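# Move LB bottle from fridge bin to bench, close door

## Task

Find the bottle marked LB in the bin inside the refrigerator, lift it out and set it upright on the bench. The other bottle must stay in the refrigerator, still upright. Then close the refrigerator door. If neither bottle carries the LB marking, take nothing out: close the door and press the CALL key on the operator panel until it latches down. A call placed wrongly cannot be reversed.

## Robot and tools

ROBOT. Two six-joint arms, left_arm and right_arm, each with a two-finger gripper, ride on carriages (left_rail and right_rail) along one shared floor track. left_rail is always the carriage at larger y. These are not image sides. Each arm's base sits at x = 0, y = its carriage's position_m, z = 0.04 m and faces +x. left_arm's fingers can fold: grip with the outer quarter of the pads, near the tips. A grip nearer the palm may hold loosely, drop the part, or squeeze too hard. Pressing its fingertips into a surface folds them quietly. right_arm's fingers are rigid.

FRAME. One scene frame fixed to the table. z = 0 is the table top and +z is up. +x is the direction the arms face. +y is toward their left. The track runs along y at x = 0. The table starts at x = 0.17 m. Positions are in metres and orientations are quaternions wxyz. A gripper's fingers point along its own +z axis and close along its own y axis. end_effector_position is the point between closed pads. The tips extend about 33 mm past it when the gap is 40 mm or less, and about 9 mm when fully open.

execute_actions(actions, cameras). actions is a list run in order. Each action may hold "rows", "steps", "until", and left_rail / right_rail commands. rows: 1 to 15 rows, one per control step (1/30 s). Every row is a single list of 18 numbers in [-1, 1] covering both arms: left dx, dy, dz, rx, ry, rz, left gripper position, force_limit, speed, then the same nine for the right arm. The six pose numbers are an offset, not a pose. They count from that arm's Hand target as it stood when the action began, along that Hand target's own axes. Each row counts from that same start, not from the previous row. Scale: 1.0 = 0.6 m or 180 degrees, and rx, ry, rz form one rotation vector. All six at 0 means hold or return to the Hand target. Gripper position: +1 opens fully (140 mm), about -0.8 makes the pads touch, and -1 closes until blocked. force_limit and speed are each in [-1, 1] and both start at +1. Lower values give a softer, slower close. Always resend the gripper numbers you want, because 0 is a real command. steps: 1 to 450, default 15. After the last row, the arm keeps heading to that row's target. Ramp offsets up gradually; for example, 0.01 more per row gives 0.18 m/s. Each step, orientation is clipped to 32 degrees from the measured one. until: ends the action early on rail conditions, e.g. {"left_rail": {"position_status": ["!=", "moving"]}} or {"all": {"status": "ended"}}. Number comparisons need "<", "<=", ">", ">=", "=" or "!=". cameras: list of names; ["all"] shows every camera. An empty actions list returns images of all cameras.

RAILS. Inside an action, {"left_rail": {"position_m": p}} sends an absolute place along y. left_rail accepts -0.8 to 1.5 m and right_rail accepts -1.5 to 0.8 m. speed_m_s ranges 0.01 to 1, acceleration_factor 0.1 to 1, and {"stop": true} stops the carriage. Keep the carriages at least 0.78 m apart. After sending, wait with an until on position_status. Let the carriage arrive before aiming its gripper at scene points. A drive carries the arm rigidly along.

move(target, speed, blend, stop_force, zero, blocking, cameras). Straight-line paths for both arms. target is one 18-number row in the same layout, or up to 15 such rows. All rows are offsets from the same starting Hand targets. speed: m/s, 0.002 to 3.6, default 0.25. blend: corner rounding in m, default 0 (a stop at each target). stop_force: 3 to 120 N. It ends an arm's path when it pushes against something. Leave it out when pulling away from a contact. zero: re-zero before the move (default true). blocking=false returns early; use wait or stop before issuing new motion. The whole move is capped at 10 s. Paths do not avoid obstacles. Keep paths away from an arm's own base.

wait(seconds 0 to 10). stop() brakes a running move. zoom_image(camera, region [x0, y0, x1, y1] in pixels, at most 504 by 504) works on the latest image. Cameras: cam_high, cam_low, cam_bench_left, cam_bench_mid, cam_bench_right, cam_left_wrist, cam_right_wrist, all 896x504. zero_wrist_force(arm) re-zeroes that arm's force sensor. finished_scene() ends the scene for good.

RESULTS. Hand target is what the next offsets count from. object_status codes: 0 moving, 1 blocked while opening, 2 blocked while closing (a grip), 3 reached the commanded position or pads met. position_measured is in counts: 3 open, about 75 = 100 mm, 139 = 60 mm, 200 = 20 mm, 230 = pads closed. Wrist force and torque are in the gripper's own axes. Joint lines list the rail, then six joints. Wrist depth is a 7x7 grid of distances per wrist camera. Rail position_status reads moving, done, contact_stop, time_out, stopped, stopped_with_arm, stopped_for_other_arm or stopped_for_other_carriage. position_answer reads taken or not_taken. A move line reports done, off_target, held, fault and so on.

AVOID. Forces near 150 N or joint torque limits cause a 10 s fault stop; the wrist joints' limit is 24.6 N m. Stiff arms can fault if the target is even slightly past a firm surface. Do not let the arms touch each other or grip the other arm's fingers. Do not drop parts, release them while moving, or slam into fixed things. Nothing may fall or be set off the table, including onto the track. Avoid long stretched holds: motors above 70 °C warn, and at 85 °C the arm locks. The fridge door, bin, bottles and panel are fragile targets; approach slowly and use stop_force.

Each tool is called after ">>>" by a JSON object that holds its "method" and its "body".

## Session

>>> {"method": "execute_actions", "body": {"actions": []}}

Scene clock: 0.00 s.
left_arm: end_effector_position=(+0.3456, +1.1999, +0.5800) position_measured=3 object_status=3 end_effector_quat_wxyz=(+0.000, +0.000, +1.000, +0.000) | right_arm: end_effector_position=(+0.3456, -1.2623, +0.5800) position_measured=3 object_status=3 end_effector_quat_wxyz=(+0.000, +0.000, +1.000, +0.000)
Joint positions: left_arm=[1.173 -0.316 -1.725 0.971 -0.816 -1.571 -0.316] | right_arm=[-1.29 -0.316 -1.725 0.971 -0.816 -1.571 -0.316]
Joint velocities: within noise
Joint torques (N m): no reading
Motor temperatures (°C): left_arm=[30 25 25 36 39 31] | right_arm=[25 25 32 34 36 39]
Wrist force (N): no reading
Wrist torque (N m): no reading
Wrist force, peak (N): no reading
Wrist depth (mm): cam_left_wrist=[- - - - - 650 676 / 660 660 - - - - - / 705 711 - - - - 1599 / - 131 - - - 125 1650 / - 113 - - - 133 93 / - 929 - 876 769 - - / - 1950 1866 1893 1965 1996 -] | cam_right_wrist=[641 628 - - - - - / 1375 - 682 - - - 673 / 1420 695 689 677 704 - - / 1467 133 - - - 132 - / - 135 - 732 782 777 94 / - 831 808 - - - 91 / - 1705 1751 2409 1774 1739 -]
Hand target: left_arm +0.3456, +1.1999, +0.5800; +0.000, +0.000, +1.000, +0.000 | right_arm +0.3456, -1.2623, +0.5800; +0.000, +0.000, +1.000, +0.000
Tool commands: left_gripper/position=+1.0 left_gripper/force_limit=+1.0 left_gripper/speed=+1.0 right_gripper/position=+1.0 right_gripper/force_limit=+1.0 right_gripper/speed=+1.0
left_rail: position_m=1.173 position_status=done
right_rail: position_m=-1.290 position_status=done

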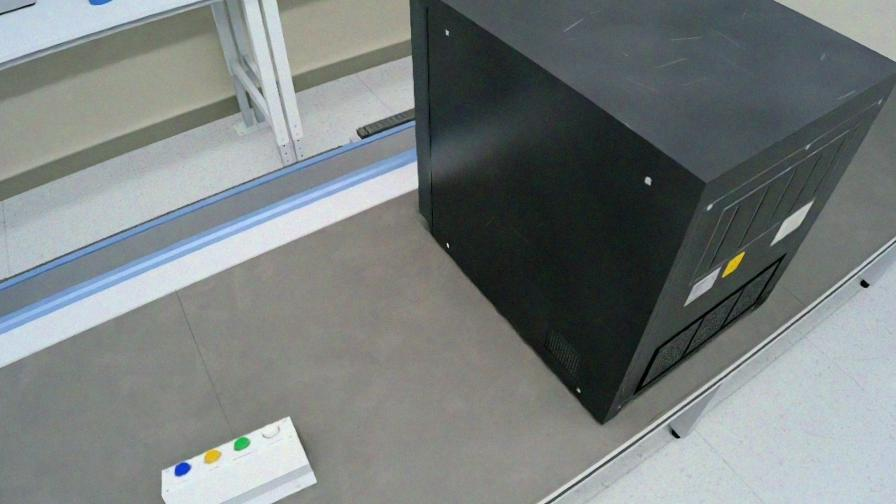

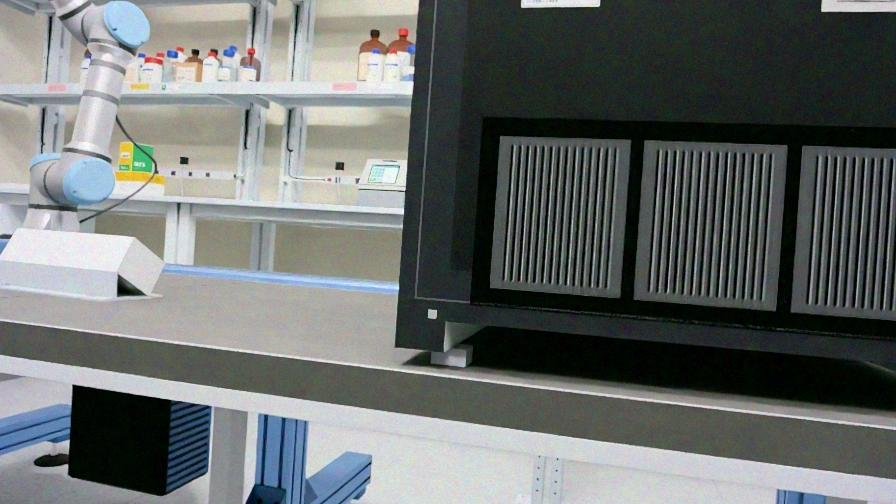

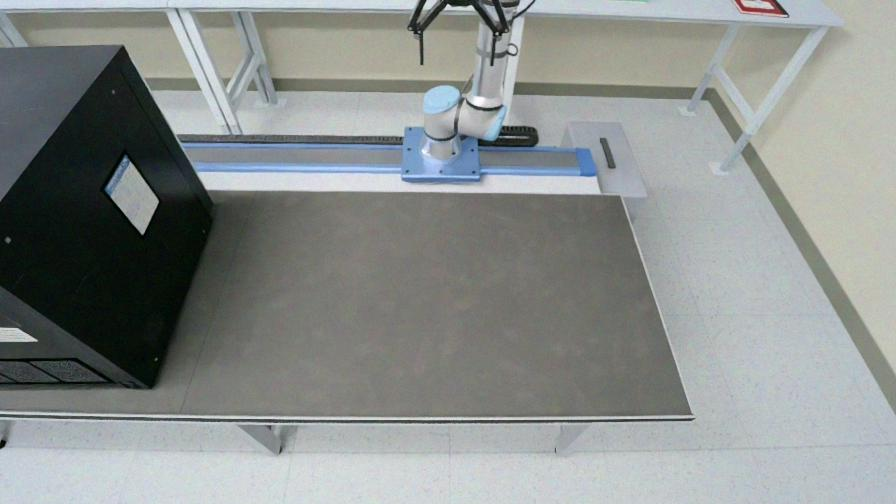

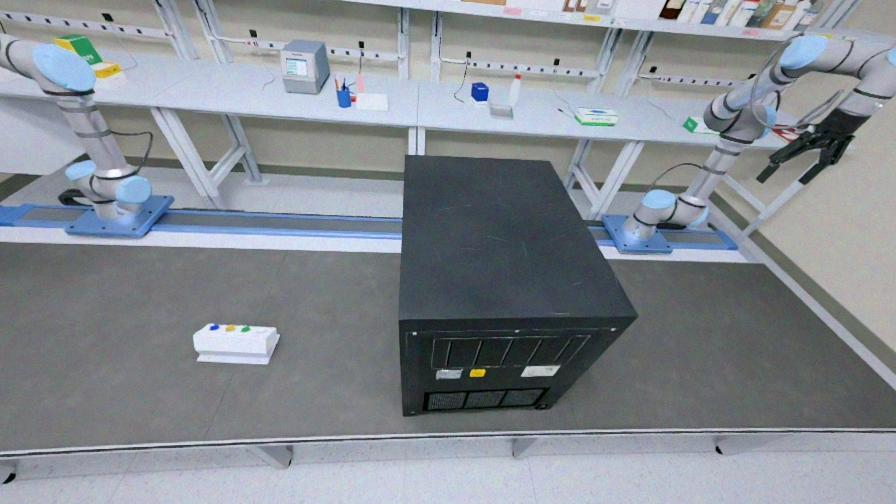

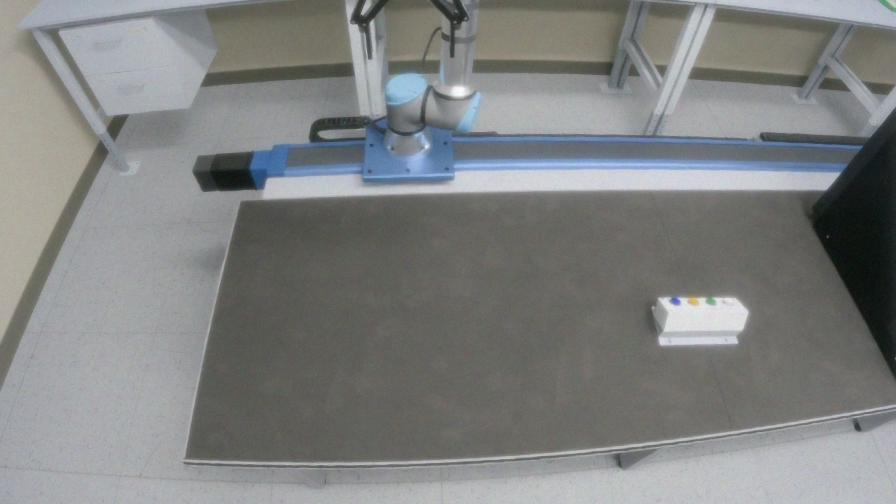

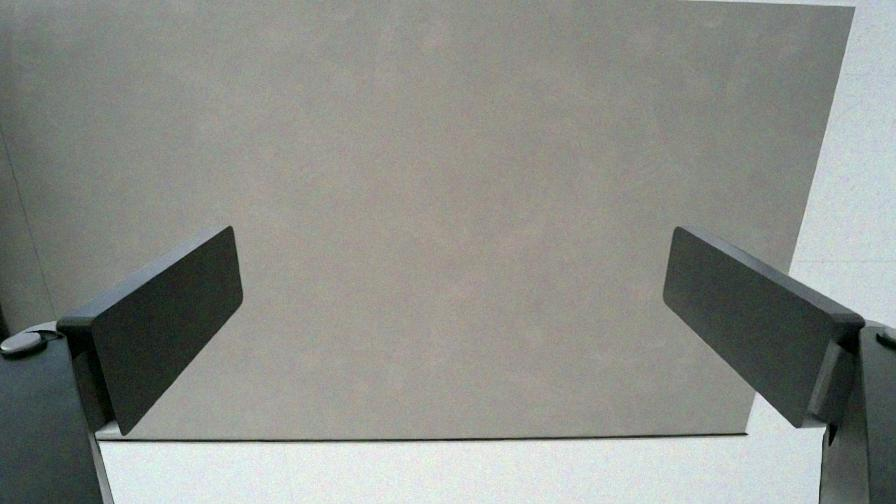

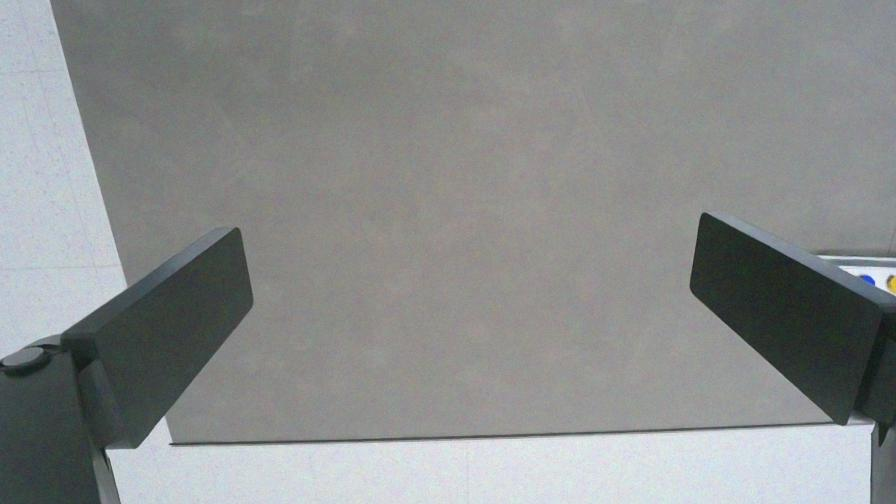

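>>> {"method": "execute_actions", "body": {"actions": [{"right_rail":{"position_m":-0.6},"steps":200,"until":{"right_rail":{"position_status":["!=","moving"]}}}]}}

>>> {"method": "move", "body": {"target": [[0,0,0,0,0,0,1,1,1,0.333,0.617,0.05,-0.098,-0.236,-0.098,1,1,1],[0,0,0,0,0,0,1,1,1,0.993,0.537,0.133,-0.196,-0.472,-0.196,1,1,1]], "blend": 0.1, "speed": 0.5, "cameras": ["cam_right_wrist","cam_bench_mid"]}}

Scene clock: 37.80 s.
left_arm: end_effector_position=(+0.3456, +1.1999, +0.5800) position_measured=3 object_status=3 end_effector_quat_wxyz=(+0.000, +0.000, +1.000, +0.000) | right_arm: end_effector_position=(+0.3456, -0.5728, +0.5800) position_measured=3 object_status=3 end_effector_quat_wxyz=(+0.000, +0.000, +1.000, +0.000)
Joint positions: left_arm=[1.173 -0.316 -1.725 0.971 -0.816 -1.571 -0.316] | right_arm=[-0.6 -0.316 -1.725 0.971 -0.816 -1.571 -0.316]
Joint torques (N m): left_arm=[-1.45 -10.19 -20.99 -3.14 0.09 -0.06] | right_arm=[-2.78 -11.25 -18.86 -2.72 -0.28 -0.03]
Wrist force (N): left_arm=[-0.1 -0.3 0.0] | right_arm=[0.3 -0.4 -0.1]
Wrist torque (N m): left_arm=[-0.05 0.02 0.01] | right_arm=[-0.08 -0.05 0.00]
Wrist force, peak (N): left_arm=[0.1 -0.6 -0.3] | right_arm=[0.4 -1.8 0.1]
Wrist depth (mm): cam_left_wrist=[- 640 628 - - - - / 687 647 690 - 678 - - / - - 731 - - - - / - 131 766 775 - 155 1579 / - 112 - 795 - 133 93 / - - 844 - - - - / - 1893 1893 1921 1921 1936 -] | cam_right_wrist=[- - 636 645 619 - - / - - 665 657 - 670 661 / - - 682 710 718 - - / 734 136 744 - - 132 - / - 116 - - 793 766 94 / - - - - - - 92 / - 1811 1774 1824 1774 1774 -]
Hand target: left_arm +0.3456, +1.1999, +0.5800; +0.000, +0.000, +1.000, +0.000 | right_arm +0.3456, -0.5728, +0.5800; +0.000, +0.000, +1.000, +0.000
Tool commands: left_gripper/position=+1.0 left_gripper/force_limit=+1.0 left_gripper/speed=+1.0 right_gripper/position=+1.0 right_gripper/force_limit=+1.0 right_gripper/speed=+1.0
left_rail: position_m=1.173 position_status=done
right_rail: position_m=-0.600 position_status=done

Scene clock: 41.80 s.
left_arm: end_effector_position=(+0.3456, +1.1999, +0.5800) position_measured=3 object_status=3 end_effector_quat_wxyz=(+0.000, +0.000, +1.000, +0.000) | right_arm: end_effector_position=(-0.2620, -0.2605, +0.5046) position_measured=3 object_status=3 end_effector_quat_wxyz=(+0.430, -0.520, +0.569, +0.470)
Joint positions: left_arm=[1.173 -0.316 -1.725 0.971 -0.816 -1.571 -0.316] | right_arm=[-0.6 2.484 -1.994 2.31 -3.154 -2.461 0.329]
Joint torques (N m): left_arm=[-1.58 -12.39 -19.73 -3.04 0.13 0.18] | right_arm=[-11 -11.33 -11.78 -0.37 0.73 -1.87]
Wrist force (N): left_arm=[0.1 -0.1 0.1] | right_arm=[1.6 1.4 3.0]
Wrist torque (N m): left_arm=[-0.02 -0.02 0.00] | right_arm=[0.29 -0.35 -0.02]
Wrist force, peak (N): left_arm=[0.2 -0.4 -0.2] | right_arm=[9.6 9.6 1.7]
Wrist depth (mm): cam_left_wrist=[- - 631 - 669 - - / 672 - - - - - 1488 / 703 - 715 - - - 1579 / - 132 731 - - 124 1629 / - 112 - - - 133 93 / - - - 839 879 888 - / - 1852 1852 1907 1936 1950 -] | cam_right_wrist=[- 1221 1326 - 1611 - - / 763 - 1435 - - 1975 - / - 875 3164 - - - - / 639 147 3054 - - 132 - / - 124 2366 - - - 94 / - 106 - 4040 3203 - 92 / - 2886 - - 2324 - -]
Hand target: left_arm +0.3456, +1.1999, +0.5800; +0.000, +0.000, +1.000, +0.000 | right_arm -0.2620, -0.2605, +0.5046; +0.430, -0.520, +0.569, +0.470 (not the last commanded pose)
Off the commanded pose: left_arm 0.000 m, 0 deg | right_arm 0.016 m, 46 deg; orientation clipped.
left_rail: position_m=1.173 position_status=done
right_rail: position_m=-0.600 position_status=done
led back after a hold (right arm): the arm was led back toward your command in small steps, so it may still be short of it.
move: held (right_arm; a check stopped the path); limits=paced,held
pose unreachable (right arm): on one or more control steps of this call, first in action 0 (counted from 0), this arm could not follow its commanded pose, so it was not sent that pose on those steps. It may still have moved: this result reports where it is.
cause: moving toward the commanded pose would bring two parts of the arm too close to each other (its gripper and another part of the arm, with joints 5 (wrist 1) to 7 (wrist 3) between them, 54 mm apart when it was first held).
Images, in order (width x height): cam_bench_mid 896x504, cam_right_wrist 896x504.

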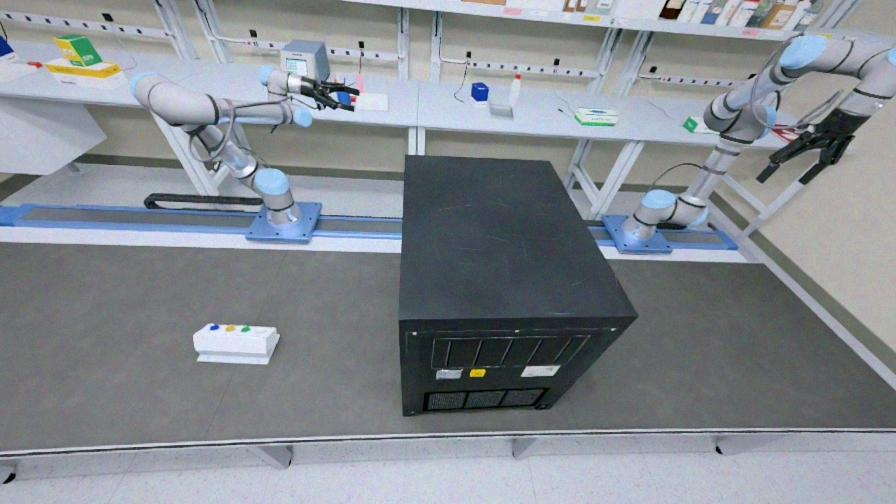

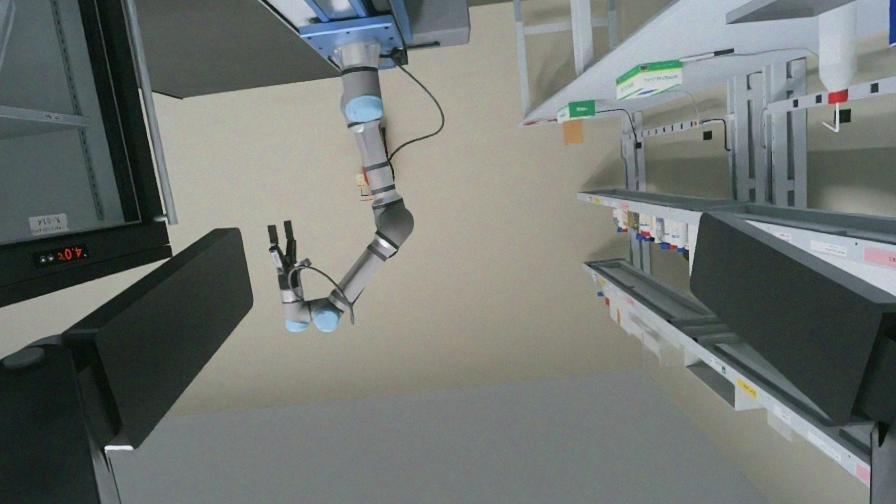

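>>> {"method": "execute_actions", "body": {"actions": [{"right_rail":{"position_m":-1.1},"left_rail":{"position_m":1.05},"steps":200,"until":{"all":{"status":"ended"}}}]}}

>>> {"method": "move", "body": {"target": [[0.24,-0.71,0,0.05,-0.2,0.05,1,1,1,0,0,0,0,0,0,1,1,1],[0.777,-0.96,0.05,0.13,-0.487,0.13,1,1,1,0,0,0,0,0,0,1,1,1]], "blend": 0.1, "speed": 0.5, "cameras": ["cam_left_wrist","cam_bench_mid","cam_bench_left"]}}

Scene clock: 66.10 s.
left_arm: end_effector_position=(+0.3456, +1.0772, +0.5800) position_measured=3 object_status=3 end_effector_quat_wxyz=(+0.000, +0.000, +1.000, +0.000) | right_arm: end_effector_position=(-0.2620, -0.7604, +0.5046) position_measured=3 object_status=3 end_effector_quat_wxyz=(+0.430, -0.520, +0.569, +0.470)
Joint positions: left_arm=[1.05 -0.316 -1.725 0.971 -0.816 -1.571 -0.316] | right_arm=[-1.1 2.484 -1.994 2.31 -3.154 -2.461 0.329]
Joint torques (N m): left_arm=[-0.76 -11.86 -20.38 -3.6 0.06 0.3] | right_arm=[-2.75 0.19 -13.93 -2.18 0.1 -1.84]
Wrist force (N): left_arm=[0.1 -0.2 -0.1] | right_arm=[1.6 1.5 2.5]
Wrist torque (N m): left_arm=[-0.04 -0.02 0.00] | right_arm=[0.30 -0.33 -0.02]
Wrist force, peak (N): left_arm=[0.0 -1.3 0.0] | right_arm=[1.3 1.4 4.3]
Wrist depth (mm): cam_left_wrist=[- - - 633 - - - / - - - 703 - - 711 / 696 731 - 751 - - - / - 131 - - - 133 - / - 113 - 790 - 133 91 / - 847 - 847 - - - / - - 1893 1936 1879 - -] | cam_right_wrist=[- 1245 1443 2068 - 1122 - / - 1059 1662 - - - - / - 893 - - - - - / 902 136 - - - 132 1094 / - - - - 4528 - 94 / - - 3549 - - - 92 / - - - - 3324 - -]
Hand target: left_arm +0.3456, +1.0772, +0.5800; +0.000, +0.000, +1.000, +0.000 | right_arm -0.2620, -0.7604, +0.5046; +0.430, -0.520, +0.569, +0.470 (not the last commanded pose)
Tool commands: left_gripper/position=+1.0 left_gripper/force_limit=+1.0 left_gripper/speed=+1.0 right_gripper/position=+1.0 right_gripper/force_limit=+1.0 right_gripper/speed=+1.0
Off the commanded pose: left_arm 0.000 m, 0 deg | right_arm 0.016 m, 46 deg.
left_rail: position_m=1.050 position_status=done
right_rail: position_m=-1.100 position_status=done

Scene clock: 69.07 s.
left_arm: end_effector_position=(-0.1206, +0.5012, +0.5500) position_measured=3 object_status=3 end_effector_quat_wxyz=(+0.682, +0.182, +0.684, -0.182) | right_arm: end_effector_position=(-0.2620, -0.7604, +0.5046) position_measured=3 object_status=3 end_effector_quat_wxyz=(+0.430, -0.520, +0.569, +0.470)
Joint positions: left_arm=[1.05 -2.595 -1.213 1.086 0.123 -0.502 -3.138] | right_arm=[-1.1 2.484 -1.994 2.31 -3.154 -2.461 0.329]
Joint torques (N m): left_arm=[7.45 -28.78 -28.16 2.85 -2.35 -1.3] | right_arm=[6.6 2.08 -20.35 -4.09 -1.06 -1.69]
Wrist force (N): left_arm=[1.3 -0.9 0.4] | right_arm=[1.6 1.3 2.7]
Wrist torque (N m): left_arm=[-0.15 -0.64 0.23] | right_arm=[0.28 -0.33 -0.02]
Wrist force, peak (N): left_arm=[2.7 -2.8 -0.7] | right_arm=[1.5 1.5 3.1]
Wrist depth (mm): cam_left_wrist=[- 3576 780 - 470 - - / - 3901 - 579 - - - / 2601 3843 - - - - - / - 130 - 5987 - 133 - / - 112 - - - 133 92 / - - - - - - - / - - 2128 - - - -] | cam_right_wrist=[811 1014 1705 - - - - / - - 1641 - 2324 - - / - 1205 - 1573 3699 3164 - / - 136 - 3411 - 132 - / - 124 - 3806 - - 94 / - - 3920 - - - 92 / - - - 2501 - - -]
Hand target: left_arm -0.1206, +0.5012, +0.5500; +0.683, +0.182, +0.684, -0.182 | right_arm -0.2620, -0.7604, +0.5046; +0.430, -0.520, +0.569, +0.470
Off the commanded pose: left_arm 0.000 m, 0 deg | right_arm 0.000 m, 0 deg.
left_rail: position_m=1.050 position_status=done
right_rail: position_m=-1.100 position_status=done
move: done
Images, in order (width x height): cam_bench_left 896x504, cam_bench_mid 896x504, cam_left_wrist 896x504.

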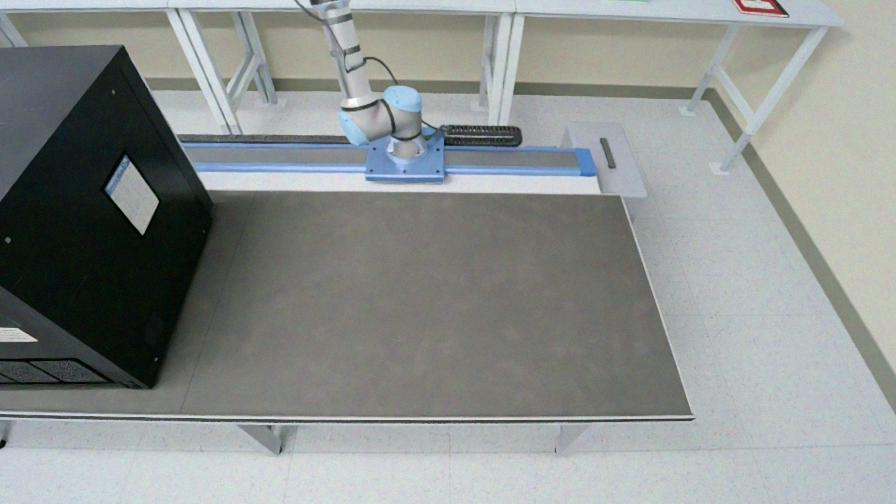

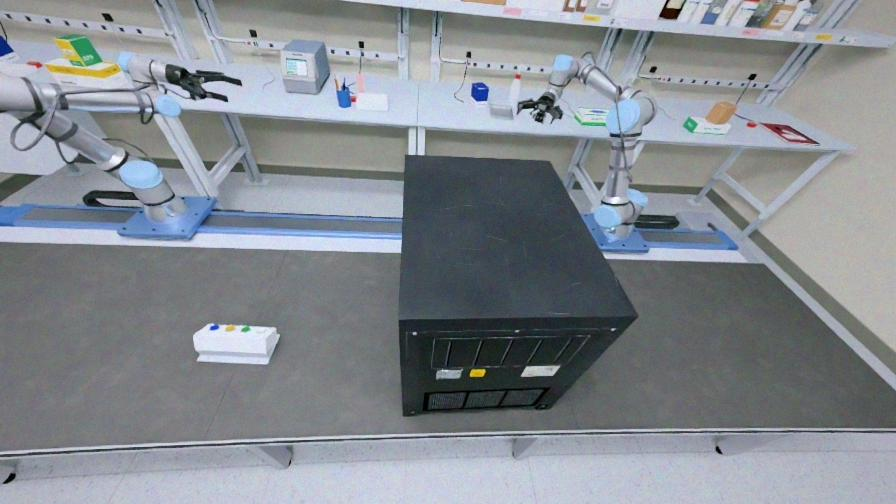

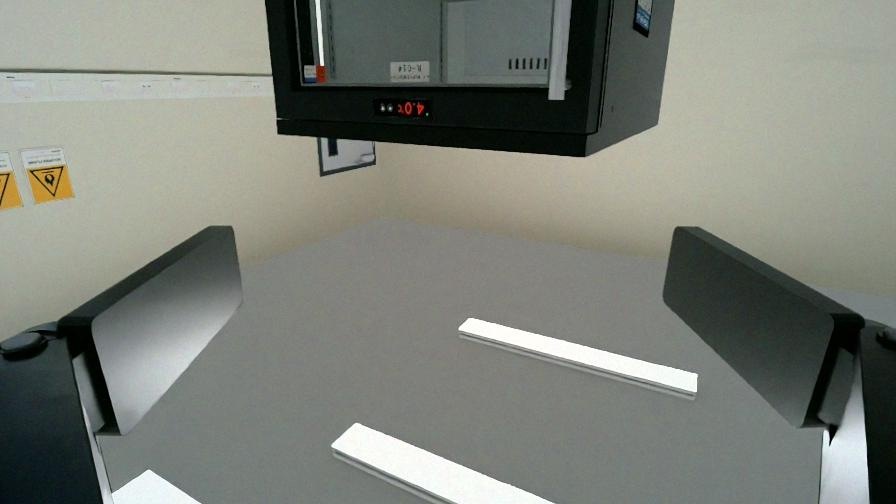

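>>> {"method": "move", "body": {"target": [0.3,0,-0.1,0,0.15,0,1,1,1,0,0,0,0,0,0,1,1,1], "speed": 0.4, "cameras": ["cam_left_wrist"]}}

Scene clock: 75.53 s.
left_arm: end_effector_position=(-0.1730, +0.5312, +0.3701) position_measured=3 object_status=3 end_effector_quat_wxyz=(+0.504, +0.220, +0.824, -0.135) | right_arm: end_effector_position=(-0.2620, -0.7604, +0.5046) position_measured=3 object_status=3 end_effector_quat_wxyz=(+0.430, -0.520, +0.569, +0.470)
Joint positions: left_arm=[1.05 -2.636 -1.369 1.461 -0.872 -0.705 -2.497] | right_arm=[-1.1 2.484 -1.994 2.31 -3.154 -2.461 0.329]
Joint torques (N m): left_arm=[8.56 -38.03 -17 -3.34 -0.85 1.35] | right_arm=[6.91 2 -26.69 -4.02 -1.94 -1.63]
Wrist force (N): left_arm=[1.2 -1.5 0.4] | right_arm=[1.6 1.2 2.8]
Wrist torque (N m): left_arm=[-0.34 -0.52 0.11] | right_arm=[0.24 -0.33 -0.02]
Wrist force, peak (N): left_arm=[3.0 -1.8 0.5] | right_arm=[1.5 1.6 3.2]
Wrist depth (mm): cam_left_wrist=[- 679 620 614 593 - - / 885 873 853 736 700 - - / - 1341 913 - 669 3678 3140 / - 131 795 775 644 124 - / - 112 815 1124 572 133 92 / - - - 657 - - - / - 3065 - 4291 - - -] | cam_right_wrist=[- - 1683 - - 1068 1090 / - 1287 - - - - 1573 / - 1300 - 1545 4377 - 1601 / 828 135 - - - 132 - / - 124 - - - - 94 / - 107 - 2736 - - 92 / - 2153 - 3203 - - -]
Hand target: left_arm -0.1730, +0.5312, +0.3701; +0.504, +0.220, +0.824, -0.135 | right_arm -0.2620, -0.7604, +0.5046; +0.430, -0.520, +0.569, +0.470
Off the commanded pose: left_arm 0.000 m, 0 deg | right_arm 0.000 m, 0 deg.
left_rail: position_m=1.050 position_status=done
right_rail: position_m=-1.100 position_status=done
move: done
Images, in order (width x height): cam_left_wrist 896x504.

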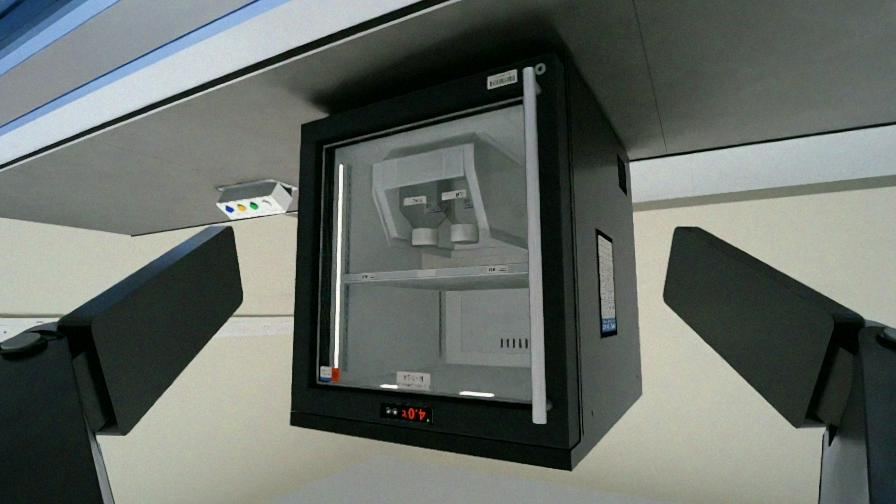

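>>> {"method": "zoom_image", "body": {"camera": "cam_left_wrist", "region": [360, 140, 520, 280]}}

>>> {"method": "zoom_image", "body": {"camera": "cam_left_wrist", "region": [280, 40, 660, 480]}}

Scaled by 3.150.

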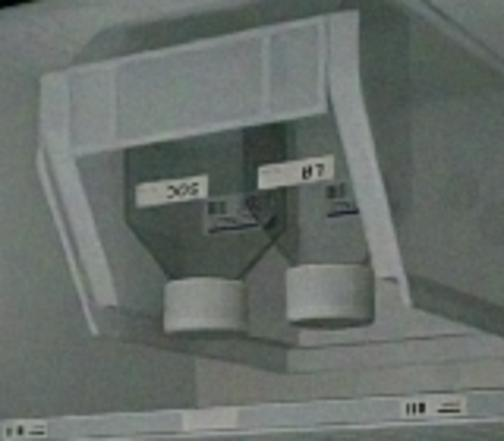

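Scaled by 1.145.

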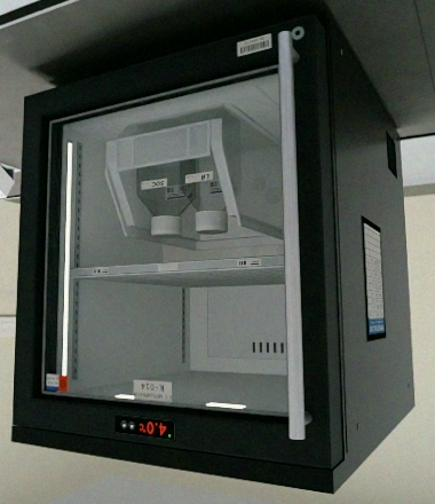

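>>> {"method": "move", "body": {"target": [-0.163,0.015,0.467,0,0,0,1,1,1,0,0,0,0,0,0,1,1,1], "speed": 0.3, "cameras": ["cam_left_wrist"]}}

>>> {"method": "zoom_image", "body": {"camera": "cam_left_wrist", "region": [350, 80, 650, 280]}}

Scene clock: 97.47 s.
left_arm: end_effector_position=(+0.0864, +0.3926, +0.3295) position_measured=3 object_status=3 end_effector_quat_wxyz=(+0.504, +0.220, +0.824, -0.135) | right_arm: end_effector_position=(-0.2620, -0.7604, +0.5046) position_measured=3 object_status=3 end_effector_quat_wxyz=(+0.430, -0.520, +0.569, +0.470)
Joint positions: left_arm=[1.05 -2.107 -1.423 1.812 -1.93 -0.473 -1.604] | right_arm=[-1.1 2.484 -1.994 2.31 -3.154 -2.461 0.329]
Joint torques (N m): left_arm=[7.93 -34.26 -18.58 -5.62 -0.16 1.57] | right_arm=[5.96 1.65 -26.87 -3.97 -1.93 -1.35]
Wrist force (N): left_arm=[1.4 -1.2 0.5] | right_arm=[1.3 1.3 2.7]
Wrist torque (N m): left_arm=[-0.28 -0.61 0.12] | right_arm=[0.26 -0.26 -0.01]
Wrist force, peak (N): left_arm=[2.3 -1.6 -1.5] | right_arm=[1.9 1.6 3.0]
Wrist depth (mm): cam_left_wrist=[- - - 461 415 - 548 / - - 551 456 329 302 - / - - 577 606 264 3731 4153 / - 132 - - 368 143 5364 / - 112 - 496 295 133 92 / - - - - 300 252 - / - - 434 - 287 268 -] | cam_right_wrist=[887 1059 - 3411 3699 1183 1178 / 864 1072 1945 - 2284 - - / - 1199 - 3455 - - - / - 136 3862 - - 132 1081 / - 124 - 2854 - - 94 / - - - - - 2264 91 / - - 2794 - - - -]
Hand target: left_arm +0.0864, +0.3926, +0.3295; +0.504, +0.220, +0.824, -0.135 | right_arm -0.2620, -0.7604, +0.5046; +0.430, -0.520, +0.569, +0.470
Off the commanded pose: left_arm 0.000 m, 0 deg | right_arm 0.000 m, 0 deg.
left_rail: position_m=1.050 position_status=done
right_rail: position_m=-1.100 position_status=done
move: done
Images, in order (width x height): cam_left_wrist 896x504.

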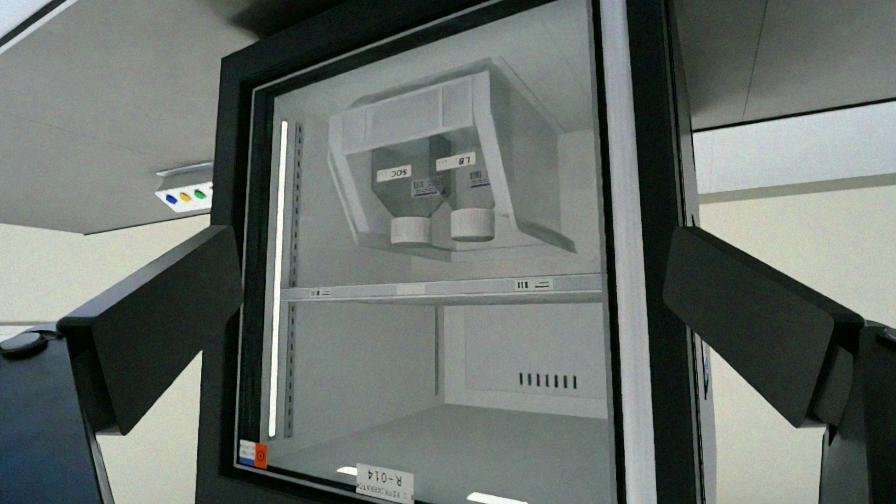

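Scaled by 1.680.

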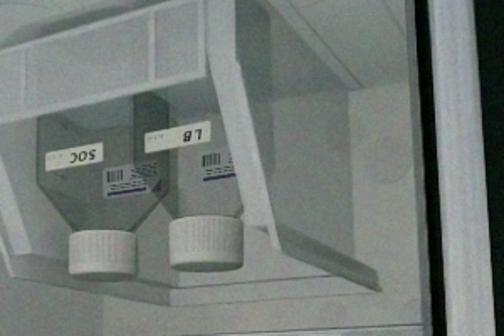

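>>> {"method": "zoom_image", "body": {"camera": "cam_left_wrist", "region": [370, 145, 490, 195]}}

>>> {"method": "zoom_image", "body": {"camera": "cam_left_wrist", "region": [430, 145, 490, 175]}}

Scaled by 4.200.

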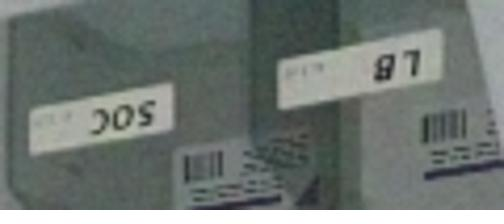

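Scaled by 8.400.

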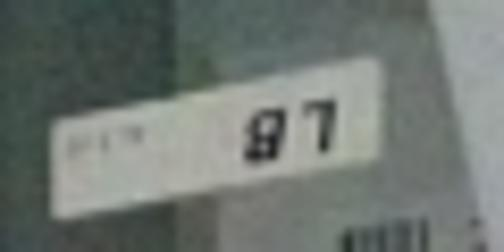

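>>> {"method": "move", "body": {"target": [-0.017,0.117,0.143,-0.074,0,-0.038,0.35,1,1,0,0,0,0,0,0,1,1,1], "speed": 0.2, "cameras": ["cam_left_wrist"]}}

Scene clock: 141.07 s.
left_arm: end_effector_position=(+0.1916, +0.4131, +0.2995) position_measured=85 object_status=3 end_effector_quat_wxyz=(+0.517, +0.110, +0.846, -0.068) | right_arm: end_effector_position=(-0.2620, -0.7604, +0.5046) position_measured=3 object_status=3 end_effector_quat_wxyz=(+0.430, -0.520, +0.569, +0.470)
Joint positions: left_arm=[1.05 -1.94 -1.341 1.746 -1.766 -0.485 -1.807] | right_arm=[-1.1 2.484 -1.994 2.31 -3.154 -2.461 0.329]
Joint torques (N m): left_arm=[7.88 -25.52 -30.99 -1.01 0.01 -1.35] | right_arm=[6.45 1.62 -26.74 -4.04 -1.88 -1.15]
Wrist force (N): left_arm=[1.4 -1.3 0.4] | right_arm=[1.3 1.3 2.8]
Wrist torque (N m): left_arm=[-0.29 -0.56 0.23] | right_arm=[0.28 -0.26 -0.02]
Wrist force, peak (N): left_arm=[1.7 -1.7 -0.5] | right_arm=[1.4 1.4 3.3]
Wrist depth (mm): cam_left_wrist=[380 384 365 386 223 560 - / 426 367 340 472 213 764 - / 410 484 540 511 4153 3786 3901 / 431 482 142 472 181 - - / - 92 141 - 206 - 83 / - - 762 176 205 - 82 / - - - - 202 - -] | cam_right_wrist=[- 1167 1294 2525 - - - / - 1172 2135 3203 3126 - - / - - - 1501 - - - / - 136 - - - 132 - / - 125 - - - - 94 / - 3411 3090 - - - 91 / - 2550 - - - - -]
Hand target: left_arm +0.1917, +0.4131, +0.2994; +0.517, +0.110, +0.846, -0.068 | right_arm -0.2620, -0.7604, +0.5046; +0.430, -0.520, +0.569, +0.470
Off the commanded pose: left_arm 0.000 m, 0 deg | right_arm 0.000 m, 0 deg.
left_rail: position_m=1.050 position_status=done
right_rail: position_m=-1.100 position_status=done
move: done
Images, in order (width x height): cam_left_wrist 896x504.

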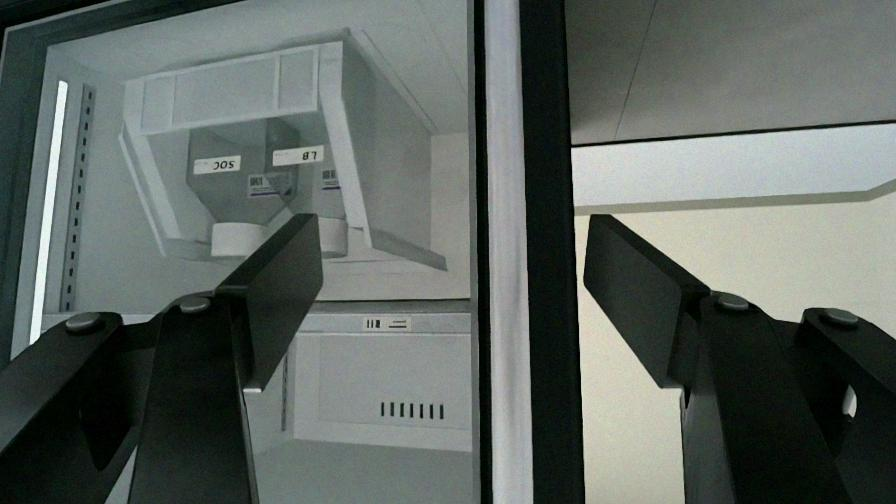

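>>> {"method": "move", "body": {"target": [-0.0167,0.0233,0.0327,0,0,0,0.35,1,1,0,0,0,0,0,0,1,1,1], "speed": 0.1}}

>>> {"method": "execute_actions", "body": {"actions": [{"rows":[[0,0,0,0,0,0,-1,0.1,-1,0,0,0,0,0,0,1,1,1]],"steps":90}], "cameras": ["cam_left_wrist"]}}

Scene clock: 157.97 s.
left_arm: end_effector_position=(+0.2165, +0.4210, +0.2994) position_measured=85 object_status=3 end_effector_quat_wxyz=(+0.517, +0.110, +0.846, -0.068) | right_arm: end_effector_position=(-0.2620, -0.7604, +0.5046) position_measured=3 object_status=3 end_effector_quat_wxyz=(+0.430, -0.520, +0.569, +0.470)
Joint positions: left_arm=[1.05 -1.902 -1.361 1.79 -1.861 -0.478 -1.727] | right_arm=[-1.1 2.484 -1.994 2.31 -3.154 -2.461 0.329]
Joint torques (N m): left_arm=[7.54 -37.5 -17.87 -5.33 4.34 1.36] | right_arm=[7.39 1.71 -26.67 -4.11 -1.85 -0.99]
Wrist force (N): left_arm=[1.5 -1.0 0.5] | right_arm=[1.5 1.2 2.8]
Wrist torque (N m): left_arm=[-0.24 -0.58 0.12] | right_arm=[0.24 -0.32 -0.01]
Wrist force, peak (N): left_arm=[1.6 -1.5 0.1] | right_arm=[1.5 1.5 3.1]
Wrist depth (mm): cam_left_wrist=[382 351 350 208 204 - 551 / - - - 167 - 766 2239 / 410 - 370 162 239 3731 3786 / 412 - 141 159 192 5478 - / - 92 142 188 187 108 88 / - - - 154 183 - 82 / - - - 150 179 - -] | cam_right_wrist=[- 1108 1354 - - 1068 - / 806 1122 1849 3806 2886 1975 - / - - 1269 1563 - - - / - - - - - 132 1068 / - 124 3203 - - - 94 / - - - - - - 92 / - 3549 - 2680 2501 - -]
Hand target: left_arm +0.2165, +0.4210, +0.2994; +0.517, +0.110, +0.846, -0.068 | right_arm -0.2620, -0.7604, +0.5046; +0.430, -0.520, +0.569, +0.470
Off the commanded pose: left_arm 0.000 m, 0 deg | right_arm 0.000 m, 0 deg.
left_rail: position_m=1.050 position_status=done
right_rail: position_m=-1.100 position_status=done
move: done

Scene clock: 161.17 s.
left_arm: end_effector_position=(+0.2166, +0.4210, +0.2994) position_measured=194 object_status=2 end_effector_quat_wxyz=(+0.517, +0.110, +0.846, -0.068) | right_arm: end_effector_position=(-0.2620, -0.7604, +0.5046) position_measured=3 object_status=3 end_effector_quat_wxyz=(+0.430, -0.520, +0.569, +0.470)
Joint positions: left_arm=[1.05 -1.902 -1.361 1.79 -1.862 -0.478 -1.727] | right_arm=[-1.1 2.484 -1.994 2.31 -3.154 -2.461 0.329]
Joint torques (N m): left_arm=[-26.19 -12.67 -52.34 -18.33 8.79 1.45] | right_arm=[6.21 1.16 -27.33 -4.13 -1.96 -1.01]
Wrist force (N): left_arm=[5.2 92.1 -31.9] | right_arm=[1.2 1.3 2.7]
Wrist torque (N m): left_arm=[-1.44 -0.60 -0.34] | right_arm=[0.28 -0.24 -0.02]
Wrist force, peak (N): left_arm=[5.2 92.1 -31.9] | right_arm=[1.3 1.4 3.2]
Wrist depth (mm): cam_left_wrist=[379 346 347 204 204 543 - / 404 337 357 200 416 - - / - 388 - 162 3140 - - / - 548 - 156 189 2926 - / 398 479 91 153 - 4291 - / - - - - - 74 - / - - - - - - -] | cam_right_wrist=[- 1068 1774 2525 2984 - - / - 995 1751 - - - - / 899 1059 1412 - 3324 - - / - 136 - - - 132 - / - 124 - 2736 4103 - 94 / - - - - - - 91 / - - 2245 2366 - - -]
Hand target: left_arm +0.2165, +0.4210, +0.2994; +0.517, +0.110, +0.846, -0.068 | right_arm -0.2620, -0.7604, +0.5046; +0.430, -0.520, +0.569, +0.470
Off the commanded pose: left_arm 0.000 m, 0 deg | right_arm 0.000 m, 0 deg.
left_rail: position_m=1.050 position_status=done
right_rail: position_m=-1.100 position_status=done
Images, in order (width x height): cam_left_wrist 896x504.

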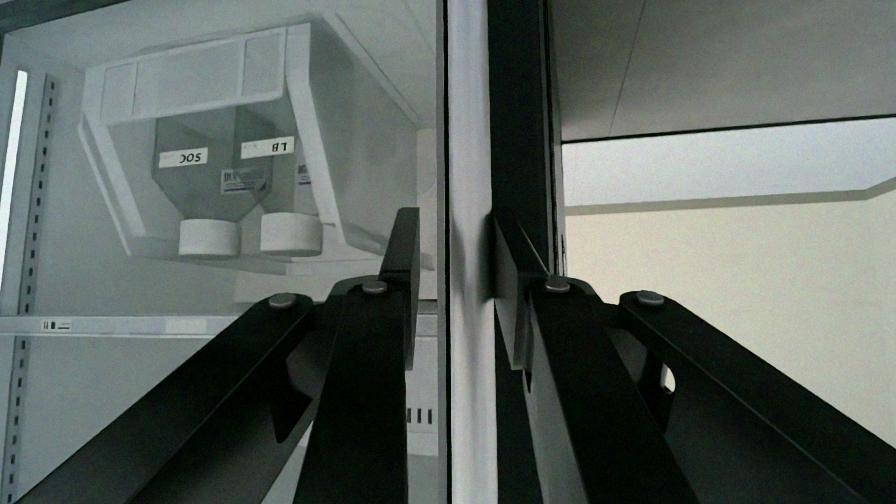

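>>> {"method": "execute_actions", "body": {"actions": [{"rows":[[0,0,0,0,0,0,-0.25,0.1,-1,0,0,0,0,0,0,1,1,1]],"steps":40}]}}

>>> {"method": "move", "body": {"target": [0,0.0088,0,0,0,0,-0.25,0.1,-1,0,0,0,0,0,0,1,1,1], "speed": 0.1}}

>>> {"method": "execute_actions", "body": {"actions": [{"rows":[[0,0,0,0,0,0,-1,-0.1,-1,0,0,0,0,0,0,1,1,1]],"steps":60}], "cameras": ["cam_left_wrist"]}}

Scene clock: 170.30 s.
left_arm: end_effector_position=(+0.2165, +0.4210, +0.2994) position_measured=160 object_status=3 end_effector_quat_wxyz=(+0.517, +0.110, +0.846, -0.068) | right_arm: end_effector_position=(-0.2620, -0.7604, +0.5046) position_measured=3 object_status=3 end_effector_quat_wxyz=(+0.430, -0.520, +0.569, +0.470)
Joint positions: left_arm=[1.05 -1.902 -1.361 1.79 -1.862 -0.478 -1.727] | right_arm=[-1.1 2.484 -1.994 2.31 -3.154 -2.461 0.329]
Joint torques (N m): left_arm=[7.29 -37.29 -17.17 -0.88 0.09 1.17] | right_arm=[6.28 1.13 -27.13 -4.01 -1.89 -0.89]
Wrist force (N): left_arm=[-4.5 0.2 0.3] | right_arm=[1.5 1.4 2.8]
Wrist torque (N m): left_arm=[0.03 0.71 0.12] | right_arm=[0.27 -0.32 -0.02]
Wrist force, peak (N): left_arm=[5.2 93.4 -32.5] | right_arm=[1.2 1.7 3.2]
Wrist depth (mm): cam_left_wrist=[381 348 348 207 207 - 534 / - 333 - 200 201 - - / 397 404 353 - 3178 3901 3843 / 428 382 360 - 4951 3678 3344 / 409 93 108 191 - - - / - - - - - 81 - / - - - - - - -] | cam_right_wrist=[- 1076 1509 - 3920 - - / 896 - 1799 3549 - - - / 834 1269 1281 - - - - / - 135 4305 - - 132 - / - 124 - - 3752 - 94 / - 3411 - 2284 3283 - 92 / - 2575 - - 2432 - -]
Hand target: left_arm +0.2165, +0.4210, +0.2994; +0.517, +0.110, +0.846, -0.068 | right_arm -0.2620, -0.7604, +0.5046; +0.430, -0.520, +0.569, +0.470
Off the commanded pose: left_arm 0.000 m, 0 deg | right_arm 0.000 m, 0 deg.
left_rail: position_m=1.050 position_status=done
right_rail: position_m=-1.100 position_status=done

Scene clock: 171.07 s.
left_arm: end_effector_position=(+0.2179, +0.4260, +0.2994) position_measured=160 object_status=3 end_effector_quat_wxyz=(+0.517, +0.110, +0.846, -0.068) | right_arm: end_effector_position=(-0.2620, -0.7604, +0.5046) position_measured=3 object_status=3 end_effector_quat_wxyz=(+0.430, -0.520, +0.569, +0.470)
Joint positions: left_arm=[1.05 -1.903 -1.372 1.804 -1.863 -0.478 -1.729] | right_arm=[-1.1 2.484 -1.994 2.31 -3.154 -2.461 0.329]
Joint torques (N m): left_arm=[-10.51 -36.66 -16.69 -5.12 0 -0.99] | right_arm=[6.13 0.86 -26.37 -3.97 -2.01 -0.82]
Wrist force (N): left_arm=[-4.3 0.1 0.2] | right_arm=[1.1 1.3 2.9]
Wrist torque (N m): left_arm=[0.00 0.67 0.22] | right_arm=[0.27 -0.24 -0.02]
Wrist force, peak (N): left_arm=[-4.8 -0.1 0.4] | right_arm=[1.5 1.4 3.2]
Wrist depth (mm): cam_left_wrist=[380 347 345 208 480 537 - / 374 337 414 201 628 662 3388 / 400 421 - 196 3433 3901 3731 / 432 486 - 192 147 - - / 409 93 108 159 - - - / - - - 154 - 81 - / - - - 152 - - -] | cam_right_wrist=[- 1090 1774 2575 - - - / - 1233 1652 3455 3752 - - / - 1152 1172 - - - - / - 136 - - - 132 - / - 124 - - - - 94 / - 106 2984 - - - 91 / - - 2575 - - - -]
Hand target: left_arm +0.2179, +0.4261, +0.2994; +0.517, +0.110, +0.846, -0.068 | right_arm -0.2620, -0.7604, +0.5046; +0.430, -0.520, +0.569, +0.470
Off the commanded pose: left_arm 0.000 m, 0 deg | right_arm 0.000 m, 0 deg.
left_rail: position_m=1.050 position_status=done
right_rail: position_m=-1.100 position_status=done
move: done

Scene clock: 173.27 s.
left_arm: end_effector_position=(+0.2179, +0.4261, +0.2994) position_measured=204 object_status=2 end_effector_quat_wxyz=(+0.517, +0.110, +0.846, -0.068) | right_arm: end_effector_position=(-0.2620, -0.7604, +0.5046) position_measured=3 object_status=3 end_effector_quat_wxyz=(+0.430, -0.520, +0.569, +0.470)
Joint positions: left_arm=[1.05 -1.903 -1.373 1.804 -1.863 -0.478 -1.729] | right_arm=[-1.1 2.484 -1.994 2.31 -3.154 -2.461 0.329]
Joint torques (N m): left_arm=[-9.69 -18.34 -40.81 -11.82 6.36 -0.33] | right_arm=[6.3 1.12 -26.09 -4.03 -1.8 -0.78]
Wrist force (N): left_arm=[-4.4 47.9 -17.3] | right_arm=[1.6 1.3 3.1]
Wrist torque (N m): left_arm=[-0.59 0.70 0.01] | right_arm=[0.26 -0.34 -0.02]
Wrist force, peak (N): left_arm=[-4.1 48.1 -17.2] | right_arm=[1.5 1.6 3.2]
Wrist depth (mm): cam_left_wrist=[380 349 356 205 - - - / 371 333 382 200 - - - / 402 - - - 2861 4517 3843 / 431 - 363 148 192 5597 - / 394 - 91 153 - 88 3433 / - - - - - 74 - / - - - - - - -] | cam_right_wrist=[- 1103 1404 - 3501 1103 1063 / - - 1960 - - 1545 - / - 1157 3455 2886 3367 - 1404 / 870 136 - 3283 - 132 - / - 125 - - 3501 - 94 / - 3367 - 3455 - - 92 / - - - - - - -]
Hand target: left_arm +0.2179, +0.4261, +0.2994; +0.517, +0.110, +0.846, -0.068 | right_arm -0.2620, -0.7604, +0.5046; +0.430, -0.520, +0.569, +0.470
Off the commanded pose: left_arm 0.000 m, 0 deg | right_arm 0.000 m, 0 deg.
left_rail: position_m=1.050 position_status=done
right_rail: position_m=-1.100 position_status=done
Images, in order (width x height): cam_left_wrist 896x504.

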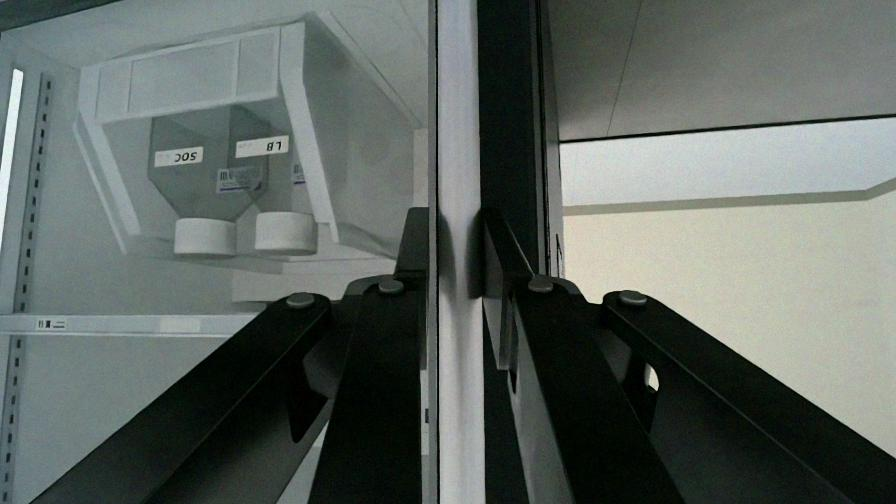

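>>> {"method": "move", "body": {"target": [[0.039,-0.0385,-0.077,-0.037,0,-0.019,-1,-0.1,-1,0,0,0,0,0,0,1,1,1],[0.0758,-0.091,-0.148,-0.074,0,-0.038,-1,-0.1,-1,0,0,0,0,0,0,1,1,1]], "speed": 0.06, "blend": 0.01, "stop_force": 70, "cameras": ["cam_left_wrist"]}}

Scene clock: 188.87 s.
left_arm: end_effector_position=(+0.1075, +0.3990, +0.2994) position_measured=231 object_status=3 end_effector_quat_wxyz=(+0.522, -0.001, +0.853, +0.000) | right_arm: end_effector_position=(-0.2620, -0.7604, +0.5046) position_measured=3 object_status=3 end_effector_quat_wxyz=(+0.430, -0.520, +0.569, +0.470)
Joint positions: left_arm=[1.05 -2.025 -1.085 1.27 -1.047 -0.644 -2.392] | right_arm=[-1.1 2.484 -1.994 2.31 -3.154 -2.461 0.329]
Joint torques (N m): left_arm=[-10.28 -37.04 -31.58 0.56 -0.71 -1.2] | right_arm=[6.52 0.45 -26.65 -3.98 -1.97 -0.6]
Wrist force (N): left_arm=[-3.8 -4.0 0.8] | right_arm=[1.4 1.3 2.8]
Wrist torque (N m): left_arm=[-0.86 0.58 0.24] | right_arm=[0.27 -0.28 -0.01]
Wrist force, peak (N): left_arm=[-4.3 48.3 -17.4] | right_arm=[1.5 1.4 3.4]
Wrist depth (mm): cam_left_wrist=[400 405 388 343 - 544 - / 448 380 397 337 - 709 - / - - - 323 3843 4439 - / 479 - 434 122 - - - / 454 - 92 88 94 - - / 451 - - - - - - / - - - - - - -] | cam_right_wrist=[- 1137 1459 2387 - - - / - 1142 1694 4607 - - - / - 1287 1518 3501 - - - / - 135 3455 3699 - 132 - / - 124 3862 - - - 94 / - 107 - 3283 - - 91 / - 2736 - 2575 2477 2345 -]
Hand target: left_arm +0.1075, +0.3990, +0.2994; +0.522, -0.001, +0.853, +0.000 | right_arm -0.2620, -0.7604, +0.5046; +0.430, -0.520, +0.569, +0.470
Off the commanded pose: left_arm 0.000 m, 0 deg | right_arm 0.000 m, 0 deg.
left_rail: position_m=1.050 position_status=done
right_rail: position_m=-1.100 position_status=done
move: done
Images, in order (width x height): cam_left_wrist 896x504.

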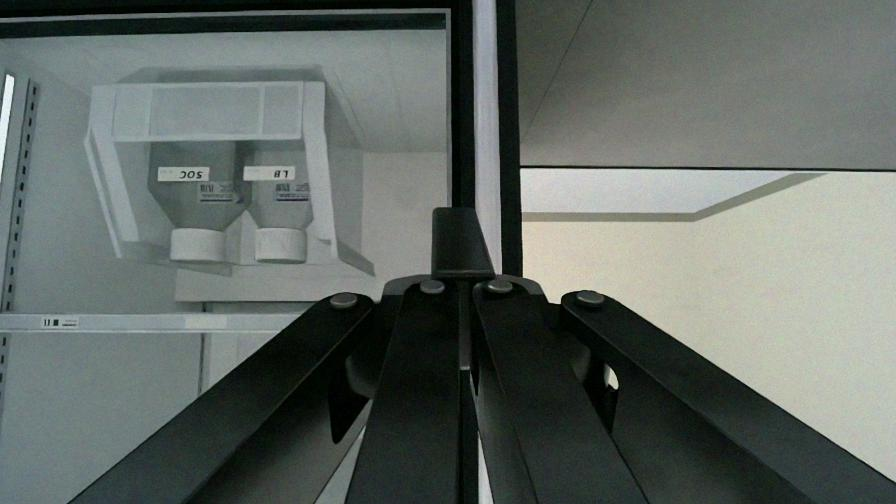

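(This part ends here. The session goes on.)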